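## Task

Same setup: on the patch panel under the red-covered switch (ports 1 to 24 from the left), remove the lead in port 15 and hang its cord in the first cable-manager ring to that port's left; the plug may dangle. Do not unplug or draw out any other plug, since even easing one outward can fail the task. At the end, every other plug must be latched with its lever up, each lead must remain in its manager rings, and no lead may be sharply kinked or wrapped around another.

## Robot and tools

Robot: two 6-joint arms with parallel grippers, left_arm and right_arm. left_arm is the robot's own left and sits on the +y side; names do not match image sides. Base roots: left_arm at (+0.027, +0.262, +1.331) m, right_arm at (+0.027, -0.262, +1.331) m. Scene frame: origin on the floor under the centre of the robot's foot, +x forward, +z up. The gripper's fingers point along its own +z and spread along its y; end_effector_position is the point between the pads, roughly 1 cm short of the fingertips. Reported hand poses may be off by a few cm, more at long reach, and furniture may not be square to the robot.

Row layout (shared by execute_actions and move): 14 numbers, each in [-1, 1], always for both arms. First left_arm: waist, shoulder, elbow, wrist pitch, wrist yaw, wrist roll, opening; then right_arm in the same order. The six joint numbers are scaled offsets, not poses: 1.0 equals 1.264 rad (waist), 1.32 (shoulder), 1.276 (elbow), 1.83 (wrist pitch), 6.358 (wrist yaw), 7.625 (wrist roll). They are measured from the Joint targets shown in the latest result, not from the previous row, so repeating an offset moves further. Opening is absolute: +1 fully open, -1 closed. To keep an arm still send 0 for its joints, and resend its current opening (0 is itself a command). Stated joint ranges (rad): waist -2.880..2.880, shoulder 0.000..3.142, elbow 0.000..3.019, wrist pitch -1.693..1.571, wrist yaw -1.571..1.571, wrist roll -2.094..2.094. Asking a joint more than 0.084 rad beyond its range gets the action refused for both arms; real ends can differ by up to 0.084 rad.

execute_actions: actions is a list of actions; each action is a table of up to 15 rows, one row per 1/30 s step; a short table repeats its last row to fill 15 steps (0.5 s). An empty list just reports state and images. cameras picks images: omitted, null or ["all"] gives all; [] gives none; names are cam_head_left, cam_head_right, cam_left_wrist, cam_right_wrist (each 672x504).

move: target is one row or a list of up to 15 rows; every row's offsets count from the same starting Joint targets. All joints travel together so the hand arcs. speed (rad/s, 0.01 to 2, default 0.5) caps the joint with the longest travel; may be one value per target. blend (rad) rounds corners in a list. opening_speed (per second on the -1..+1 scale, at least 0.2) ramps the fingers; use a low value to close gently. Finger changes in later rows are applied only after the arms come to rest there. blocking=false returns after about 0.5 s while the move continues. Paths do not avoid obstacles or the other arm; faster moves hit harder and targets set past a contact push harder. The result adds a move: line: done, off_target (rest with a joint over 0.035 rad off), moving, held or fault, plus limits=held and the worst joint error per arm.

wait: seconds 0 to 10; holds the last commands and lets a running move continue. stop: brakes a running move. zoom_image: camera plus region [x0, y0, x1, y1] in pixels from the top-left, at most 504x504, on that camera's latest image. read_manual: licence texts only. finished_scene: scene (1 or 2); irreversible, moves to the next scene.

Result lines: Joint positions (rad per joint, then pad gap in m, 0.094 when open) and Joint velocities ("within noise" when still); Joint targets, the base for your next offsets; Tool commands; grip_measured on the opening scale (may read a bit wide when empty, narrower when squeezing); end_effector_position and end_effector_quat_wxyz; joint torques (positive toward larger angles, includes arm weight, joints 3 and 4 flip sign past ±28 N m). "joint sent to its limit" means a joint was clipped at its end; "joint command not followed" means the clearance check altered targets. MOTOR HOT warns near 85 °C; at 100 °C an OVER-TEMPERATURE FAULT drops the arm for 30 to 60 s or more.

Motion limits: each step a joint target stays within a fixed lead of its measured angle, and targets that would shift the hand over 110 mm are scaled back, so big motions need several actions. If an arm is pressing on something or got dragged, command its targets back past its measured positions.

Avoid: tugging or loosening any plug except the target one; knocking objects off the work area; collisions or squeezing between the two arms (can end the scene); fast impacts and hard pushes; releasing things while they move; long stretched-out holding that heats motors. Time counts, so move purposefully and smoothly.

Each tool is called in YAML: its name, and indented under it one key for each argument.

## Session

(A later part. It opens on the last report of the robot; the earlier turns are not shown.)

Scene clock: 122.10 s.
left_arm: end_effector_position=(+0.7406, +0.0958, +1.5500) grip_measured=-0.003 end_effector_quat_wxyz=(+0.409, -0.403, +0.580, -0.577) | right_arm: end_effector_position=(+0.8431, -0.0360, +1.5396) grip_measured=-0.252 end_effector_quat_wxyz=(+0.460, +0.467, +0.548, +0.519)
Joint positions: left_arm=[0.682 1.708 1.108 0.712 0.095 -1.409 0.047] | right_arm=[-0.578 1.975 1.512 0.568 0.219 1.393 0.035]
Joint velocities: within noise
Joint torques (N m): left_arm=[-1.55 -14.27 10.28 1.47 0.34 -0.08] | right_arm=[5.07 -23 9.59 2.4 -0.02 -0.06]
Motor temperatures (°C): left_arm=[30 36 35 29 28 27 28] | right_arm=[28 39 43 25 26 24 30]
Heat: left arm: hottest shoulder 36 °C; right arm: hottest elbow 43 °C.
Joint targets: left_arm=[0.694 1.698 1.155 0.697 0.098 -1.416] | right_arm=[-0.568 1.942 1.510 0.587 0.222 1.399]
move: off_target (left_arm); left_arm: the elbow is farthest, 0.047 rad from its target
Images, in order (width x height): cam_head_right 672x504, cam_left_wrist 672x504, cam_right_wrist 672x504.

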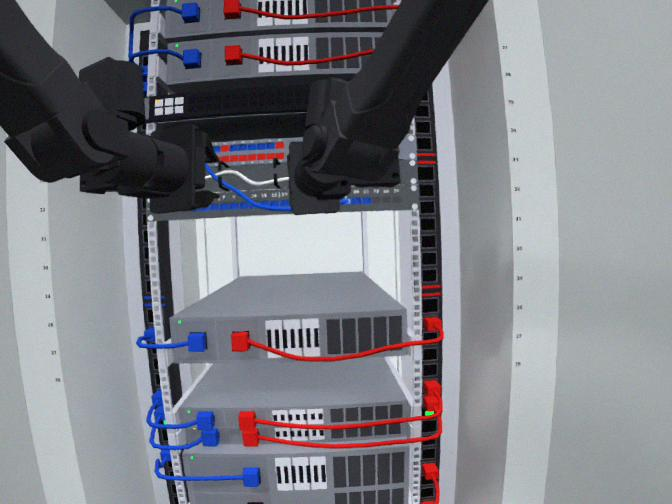

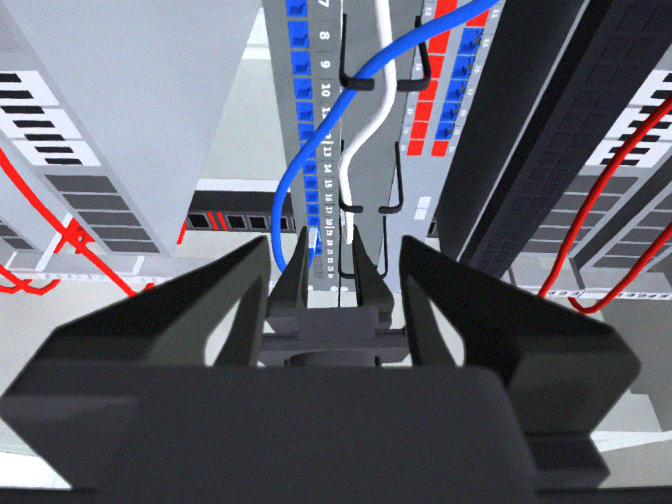

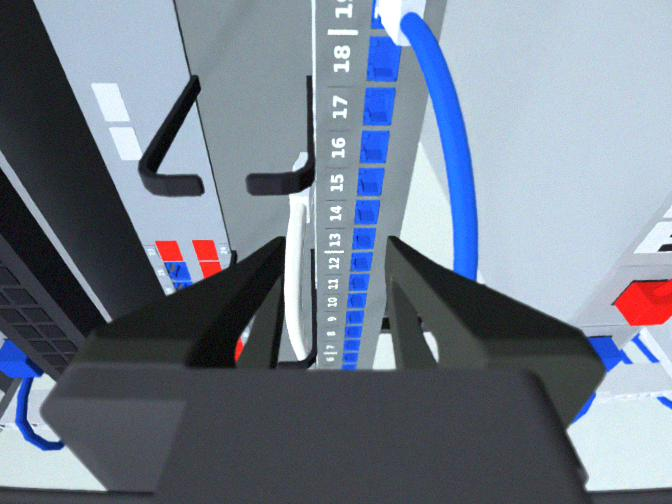

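move:
  target: [0,0,0,0,0,0,0,0.0158,-0.078,-0.121,0.0593,0.002,0,-0.25]
  speed: 0.2
  cameras: ["cam_left_wrist","cam_right_wrist","cam_head_right","cam_head_left"]

zoom_image:
  camera: "cam_left_wrist"
  region: [270, 40, 470, 290]

Scene clock: 123.73 s.
left_arm: end_effector_position=(+0.7406, +0.0958, +1.5500) grip_measured=-0.003 end_effector_quat_wxyz=(+0.409, -0.403, +0.580, -0.577) | right_arm: end_effector_position=(+0.8015, -0.0499, +1.5610) grip_measured=-0.252 end_effector_quat_wxyz=(+0.472, +0.462, +0.528, +0.534)
Joint positions: left_arm=[0.682 1.708 1.108 0.712 0.095 -1.409 0.047] | right_arm=[-0.569 1.87 1.356 0.676 0.232 1.393 0.035]
Joint velocities: within noise
Joint torques (N m): left_arm=[-1.55 -13.68 10.18 1.4 0.36 -0.04] | right_arm=[5.95 -21.13 9.35 2.59 0.01 -0.05]
Motor temperatures (°C): left_arm=[30 36 35 29 28 27 28] | right_arm=[28 39 43 25 26 24 29]
Heat: left arm: hottest shoulder 36 °C; right arm: hottest elbow 43 °C.
Joint targets: left_arm=[0.694 1.698 1.155 0.697 0.098 -1.416] | right_arm=[-0.548 1.839 1.355 0.696 0.235 1.399]
move: off_target (left_arm); left_arm: the elbow is farthest, 0.047 rad from its target

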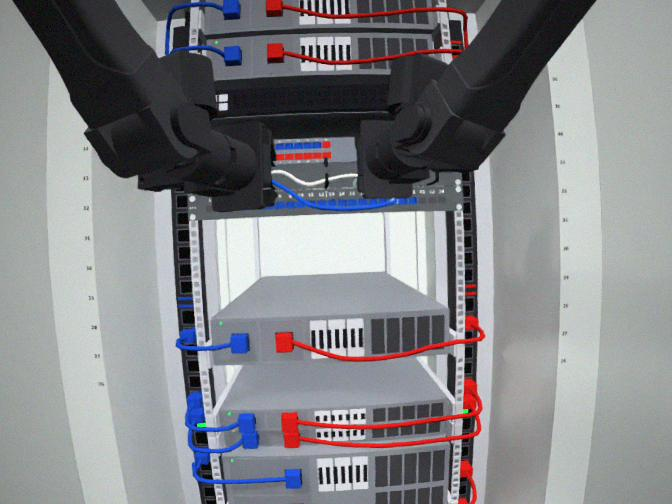

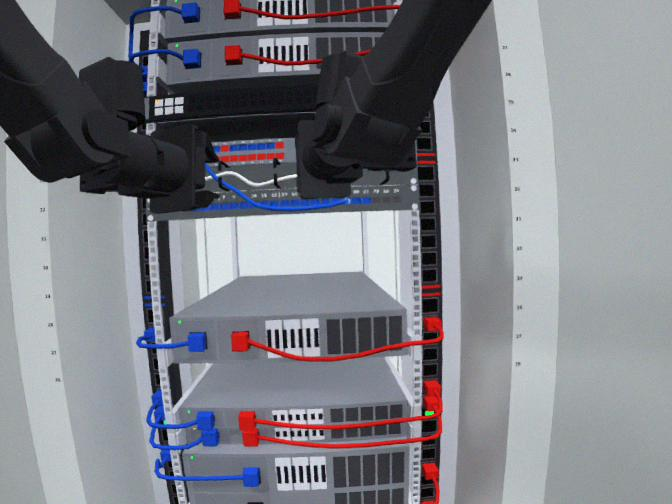

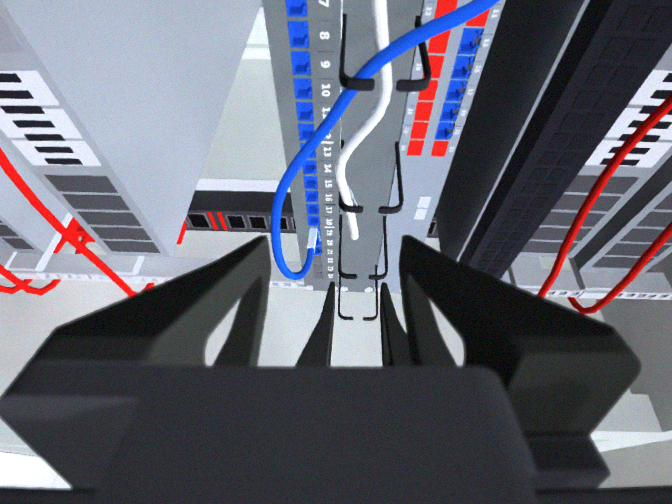

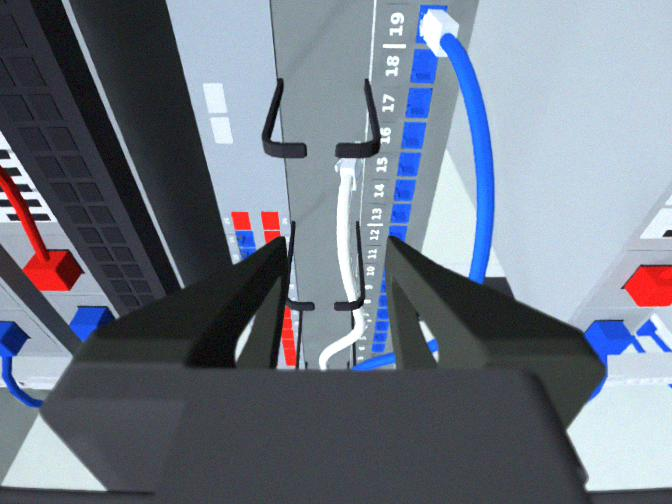

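Scaled by 2.016 from the camera's 672x504 image, which has a finer 960x720 frame.

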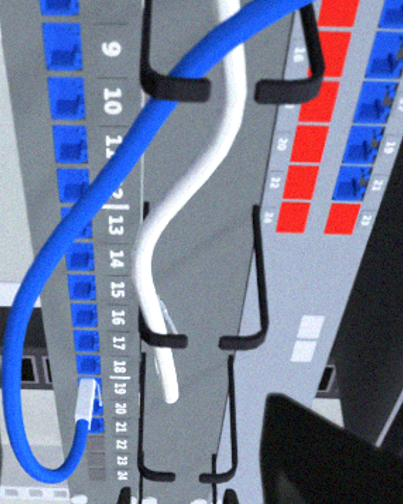

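zoom_image:
  camera: "cam_right_wrist"
  region: [240, 120, 480, 370]

zoom_image:
  camera: "cam_head_left"
  region: [260, 140, 360, 210]

zoom_image:
  camera: "cam_left_wrist"
  region: [310, 170, 400, 250]

Scaled by 2.016 from the camera's 672x504 image, which has a finer 960x720 frame.

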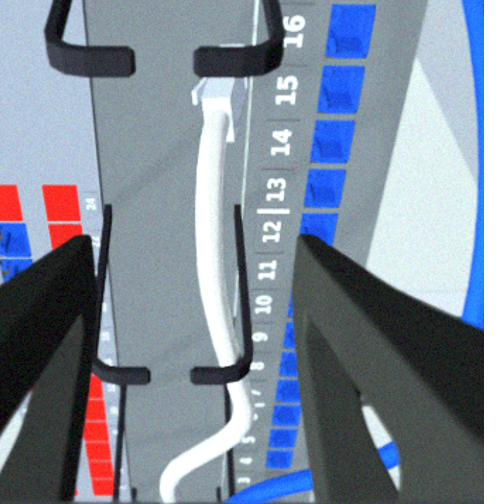

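Scaled by 5.040 from the camera's 672x504 image, which has a finer 960x720 frame.

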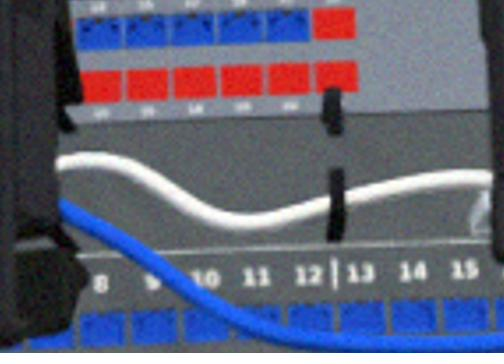

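Scaled by 5.600 from the camera's 672x504 image, which has a finer 960x720 frame.

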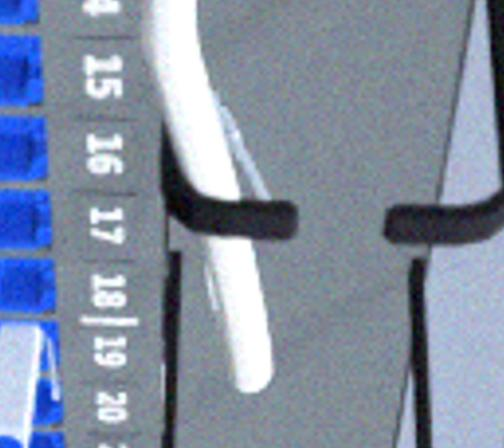

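move:
  target:
    - [0,0,0,0,0,0,0,0.01,-0.065,-0.125,0.044,0.002,0,-0.25]
    - [-0.03,0.05,-0.02,0.05,0,0,0,-0.12,-0.1,-0.18,0.03,0.01,0,-0.25]
  speed: 0.3

Scene clock: 126.53 s.
left_arm: end_effector_position=(+0.7394, +0.0802, +1.5406) grip_measured=-0.003 end_effector_quat_wxyz=(+0.409, -0.394, +0.577, -0.587) | right_arm: end_effector_position=(+0.7597, -0.1710, +1.5379) grip_measured=-0.252 end_effector_quat_wxyz=(+0.514, +0.515, +0.499, +0.470)
Joint positions: left_arm=[0.663 1.744 1.108 0.766 0.095 -1.409 0.047] | right_arm=[-0.698 1.737 1.127 0.752 0.297 1.393 0.035]
Joint velocities: within noise
Joint torques (N m): left_arm=[-3.08 -11.4 8.16 2.82 0.37 -0.05] | right_arm=[3.14 -18.67 8.61 1.69 -0.02 -0.05]
Motor temperatures (°C): left_arm=[30 36 36 29 28 27 28] | right_arm=[28 39 43 25 26 24 29]
Heat: left arm: hottest shoulder 36 °C; right arm: hottest elbow 43 °C.
Joint targets: left_arm=[0.656 1.764 1.129 0.788 0.098 -1.416] | right_arm=[-0.700 1.707 1.126 0.751 0.298 1.399]
move: done

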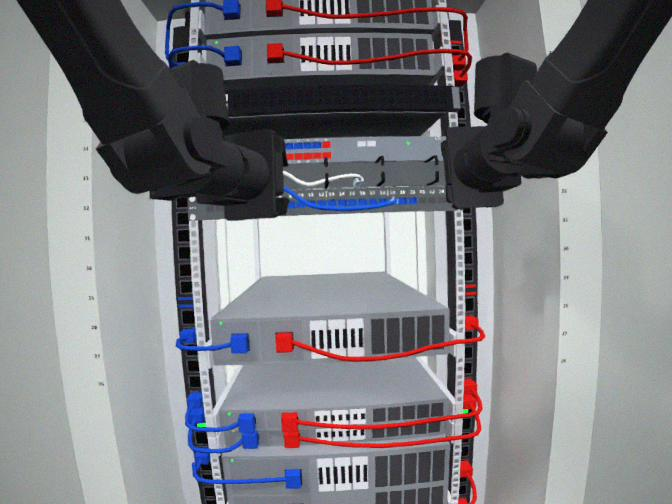

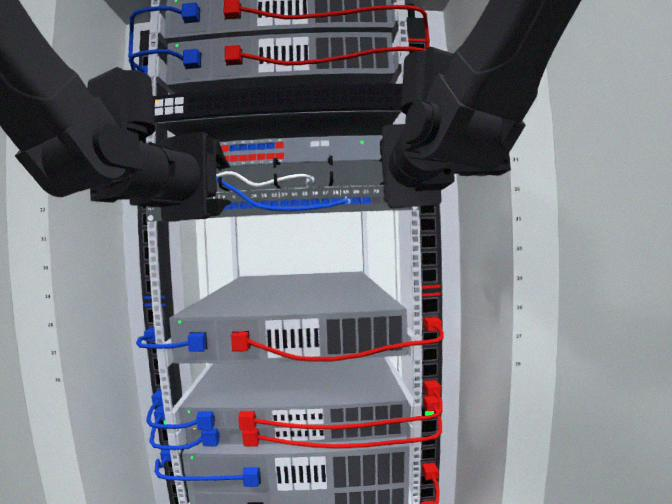

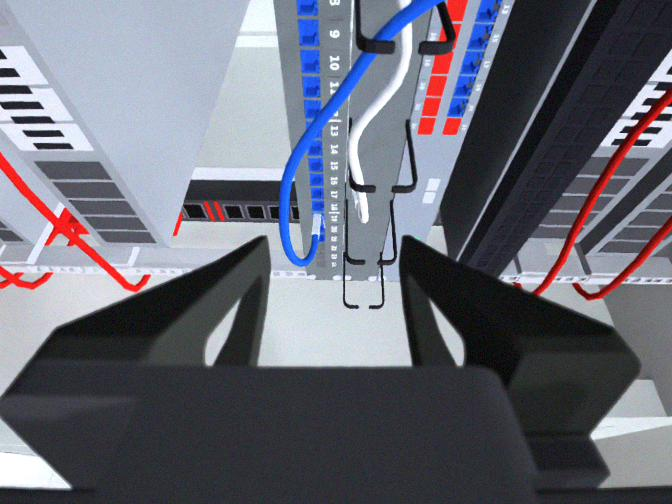

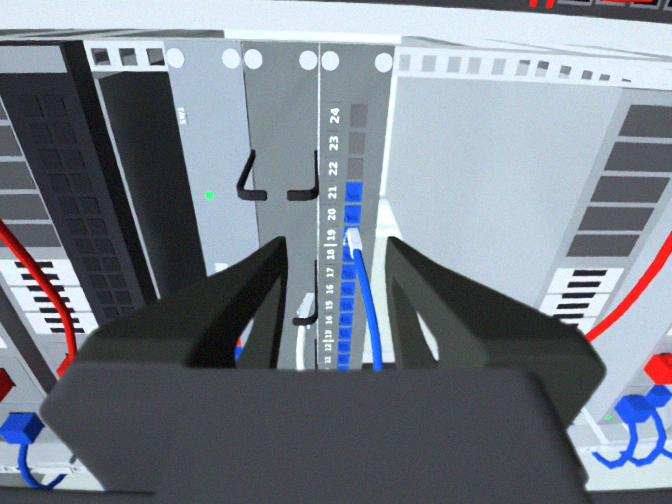

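zoom_image:
  camera: "cam_left_wrist"
  region: [270, 0, 470, 290]

zoom_image:
  camera: "cam_head_left"
  region: [270, 130, 450, 220]

zoom_image:
  camera: "cam_right_wrist"
  region: [230, 140, 430, 380]

Scaled by 1.738 from the camera's 672x504 image, which has a finer 960x720 frame.

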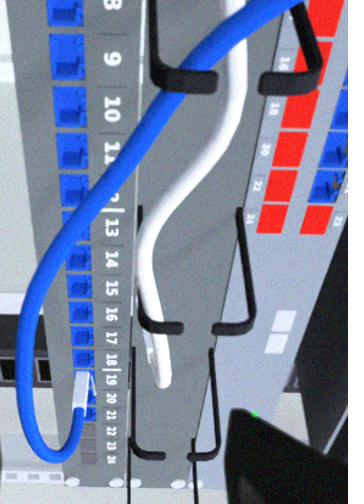

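Scaled by 2.800 from the camera's 672x504 image, which has a finer 960x720 frame.

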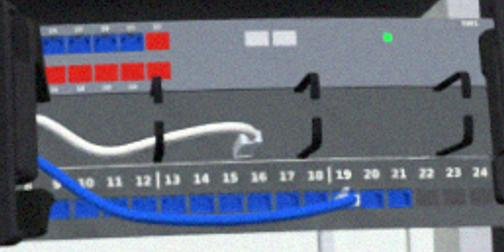

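Scaled by 2.100 from the camera's 672x504 image, which has a finer 960x720 frame.

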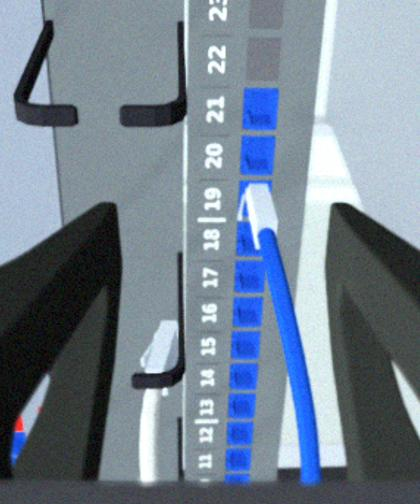

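execute_actions:
  actions: []

zoom_image:
  camera: "cam_head_left"
  region: [300, 140, 380, 200]

zoom_image:
  camera: "cam_left_wrist"
  region: [330, 100, 430, 230]

zoom_image:
  camera: "cam_left_wrist"
  region: [340, 0, 470, 80]

Scene clock: 127.37 s.
left_arm: end_effector_position=(+0.7394, +0.0802, +1.5406) grip_measured=-0.003 end_effector_quat_wxyz=(+0.409, -0.394, +0.577, -0.587) | right_arm: end_effector_position=(+0.7596, -0.1710, +1.5377) grip_measured=-0.252 end_effector_quat_wxyz=(+0.514, +0.515, +0.500, +0.470)
Joint positions: left_arm=[0.663 1.744 1.108 0.766 0.095 -1.409 0.047] | right_arm=[-0.698 1.737 1.126 0.752 0.297 1.393 0.035]
Joint velocities: within noise
Joint torques (N m): left_arm=[-3.31 -11.87 8.17 2.99 0.32 -0.07] | right_arm=[3.37 -18.9 8.65 1.61 -0.04 -0.04]
Motor temperatures (°C): left_arm=[30 36 36 29 28 27 28] | right_arm=[28 39 43 25 26 24 29]
Heat: left arm: hottest shoulder 36 °C; right arm: hottest elbow 43 °C.
Joint targets: left_arm=[0.656 1.764 1.129 0.788 0.098 -1.416] | right_arm=[-0.700 1.707 1.126 0.751 0.298 1.399]
Tool commands: left_gripper/opening=+0.0 right_gripper/opening=-0.25

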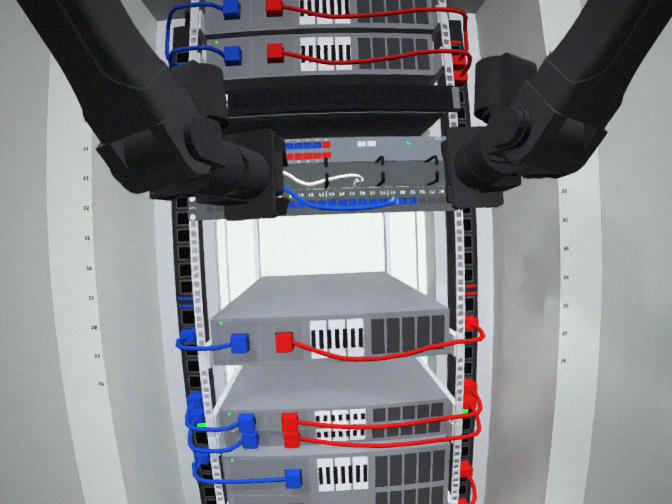

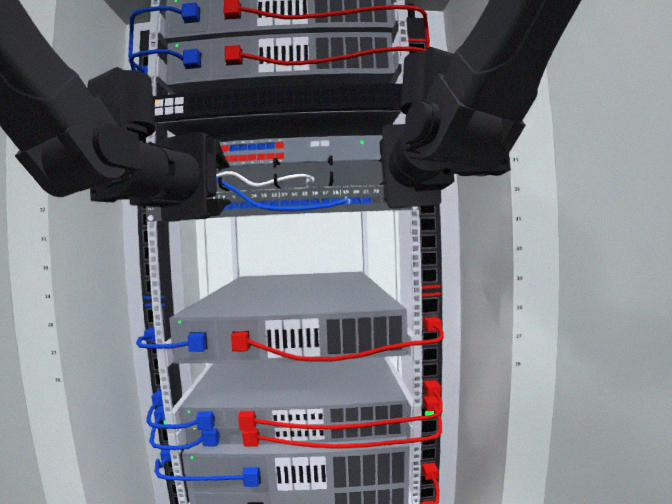

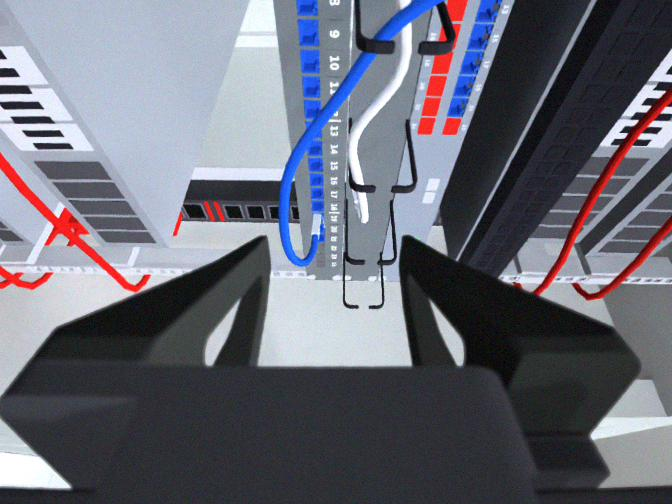

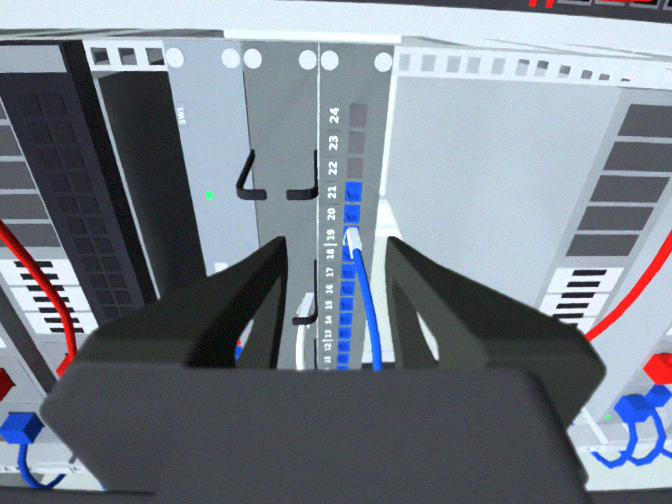

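Scaled by 6.300 from the camera's 672x504 image, which has a finer 960x720 frame.

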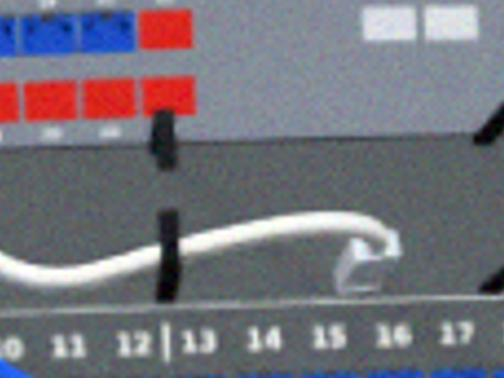

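Scaled by 3.877 from the camera's 672x504 image, which has a finer 960x720 frame.

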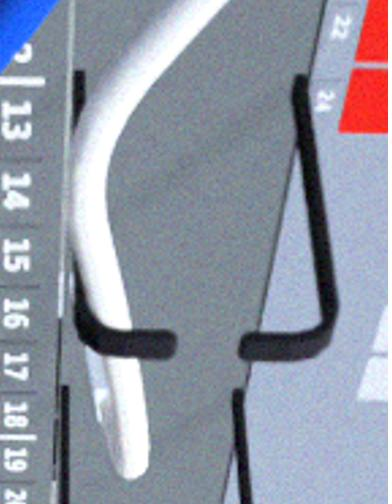

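Scaled by 3.877 from the camera's 672x504 image, which has a finer 960x720 frame.

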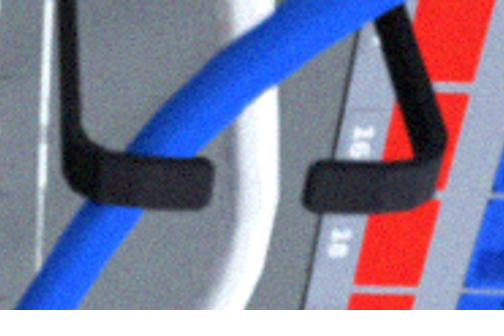

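move:
  target: [0.06,-0.15,-0.3,0.0,0,0,0,-0.05,-0.05,-0.1,0,0,0,-0.25]
  speed: 0.4

zoom_image:
  camera: "cam_left_wrist"
  region: [250, 0, 500, 250]

zoom_image:
  camera: "cam_head_left"
  region: [180, 110, 460, 230]

Scene clock: 129.10 s.
left_arm: end_effector_position=(+0.6335, +0.1347, +1.4681) grip_measured=-0.003 end_effector_quat_wxyz=(+0.373, -0.444, +0.622, -0.527) | right_arm: end_effector_position=(+0.7248, -0.2089, +1.5133) grip_measured=-0.252 end_effector_quat_wxyz=(+0.512, +0.534, +0.510, +0.438)
Joint positions: left_arm=[0.721 1.578 0.755 0.769 0.095 -1.409 0.047] | right_arm=[-0.746 1.67 0.999 0.752 0.297 1.393 0.035]
Joint velocities: within noise
Joint torques (N m): left_arm=[-1.08 -10.87 4.81 2.8 0.32 -0.09] | right_arm=[1.73 -17.73 8.21 1.76 -0.01 -0.06]
Motor temperatures (°C): left_arm=[30 36 36 29 28 27 28] | right_arm=[28 39 42 25 26 24 29]
Heat: left arm: hottest shoulder 36 °C; right arm: hottest elbow 42 °C.
Joint targets: left_arm=[0.732 1.566 0.747 0.788 0.098 -1.416] | right_arm=[-0.763 1.641 0.998 0.751 0.298 1.399]
move: done

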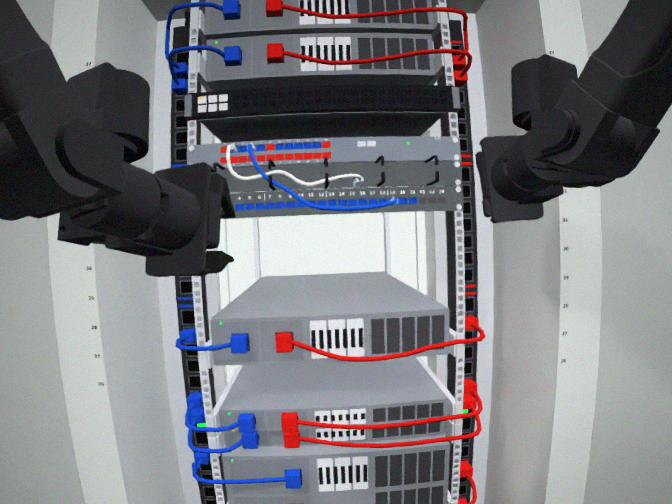

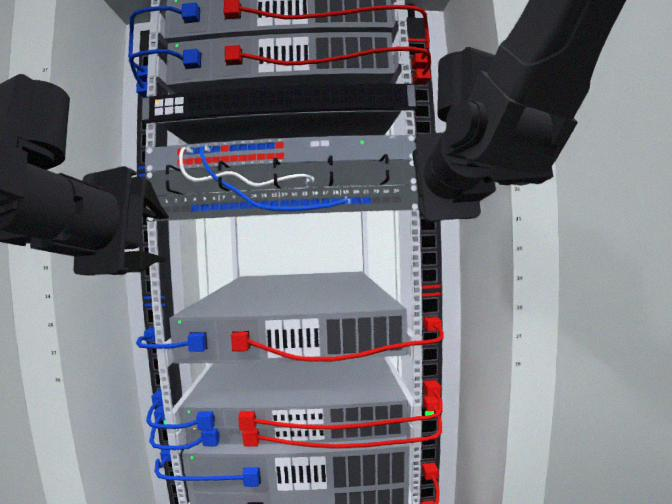

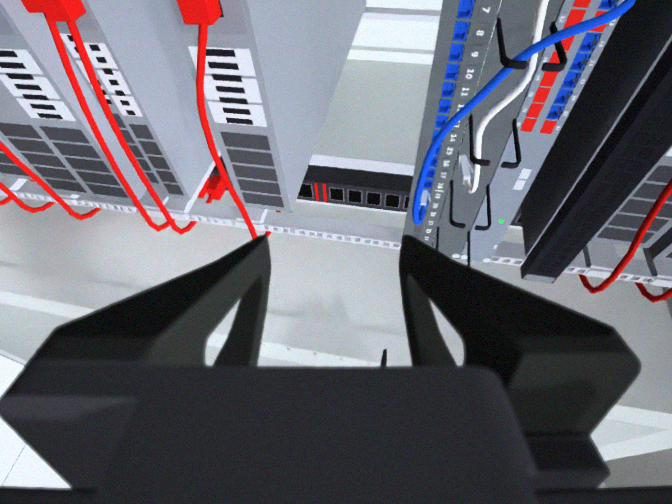

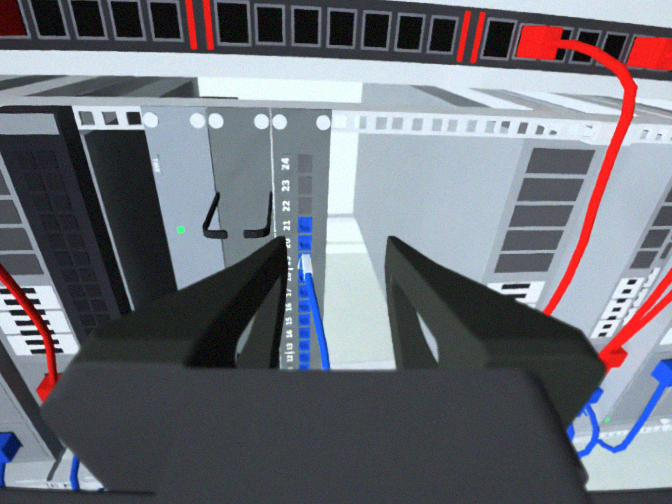

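Scaled by 2.016 from the camera's 672x504 image, which has a finer 960x720 frame.

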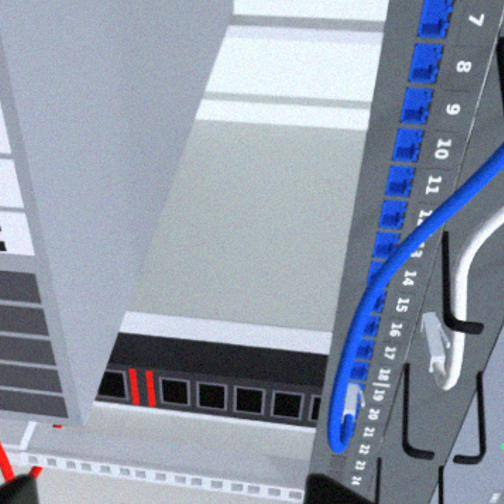

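Scaled by 1.800 from the camera's 672x504 image, which has a finer 960x720 frame.

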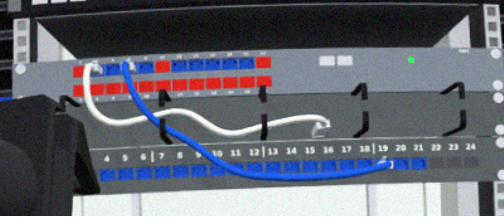

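zoom_image:
  camera: "cam_head_left"
  region: [215, 135, 345, 215]

zoom_image:
  camera: "cam_head_right"
  region: [160, 135, 380, 215]

Scaled by 3.877 from the camera's 672x504 image, which has a finer 960x720 frame.

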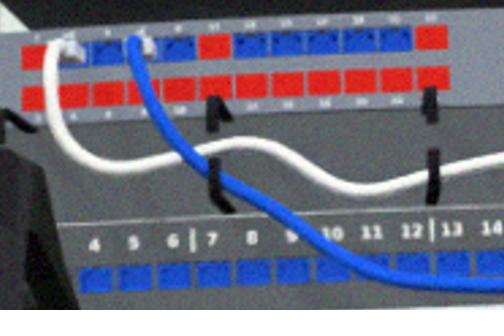

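Scaled by 2.291 from the camera's 672x504 image, which has a finer 960x720 frame.

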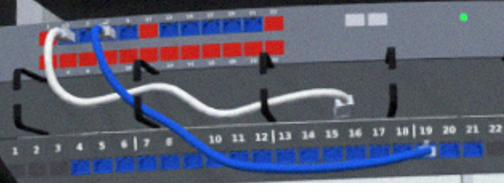

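zoom_image:
  camera: "cam_head_left"
  region: [250, 150, 300, 200]

zoom_image:
  camera: "cam_head_right"
  region: [200, 150, 250, 200]

zoom_image:
  camera: "cam_left_wrist"
  region: [470, 0, 600, 130]

Scaled by 10.080 from the camera's 672x504 image, which has a finer 960x720 frame.

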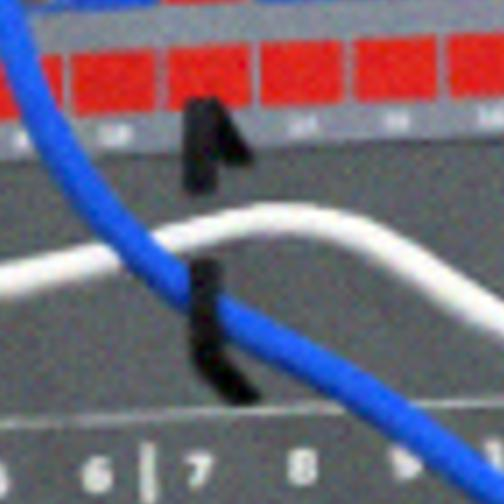

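Scaled by 10.080 from the camera's 672x504 image, which has a finer 960x720 frame.

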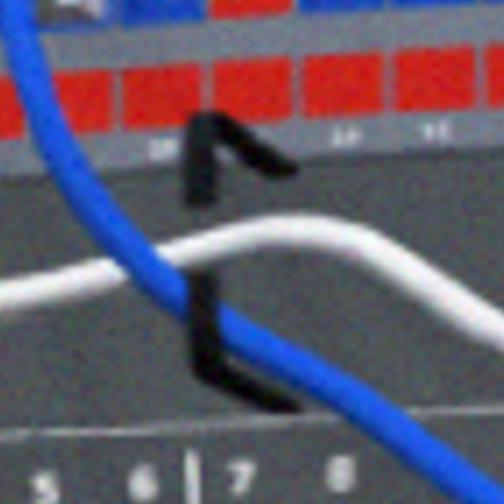

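Scaled by 3.877 from the camera's 672x504 image, which has a finer 960x720 frame.

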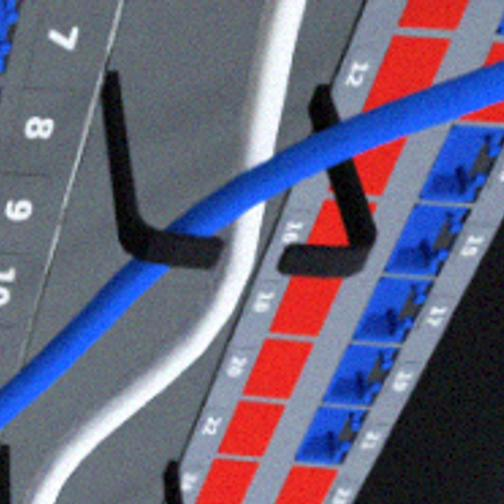

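finished_scene:
  scene: 2

The scene is finished: the task was done.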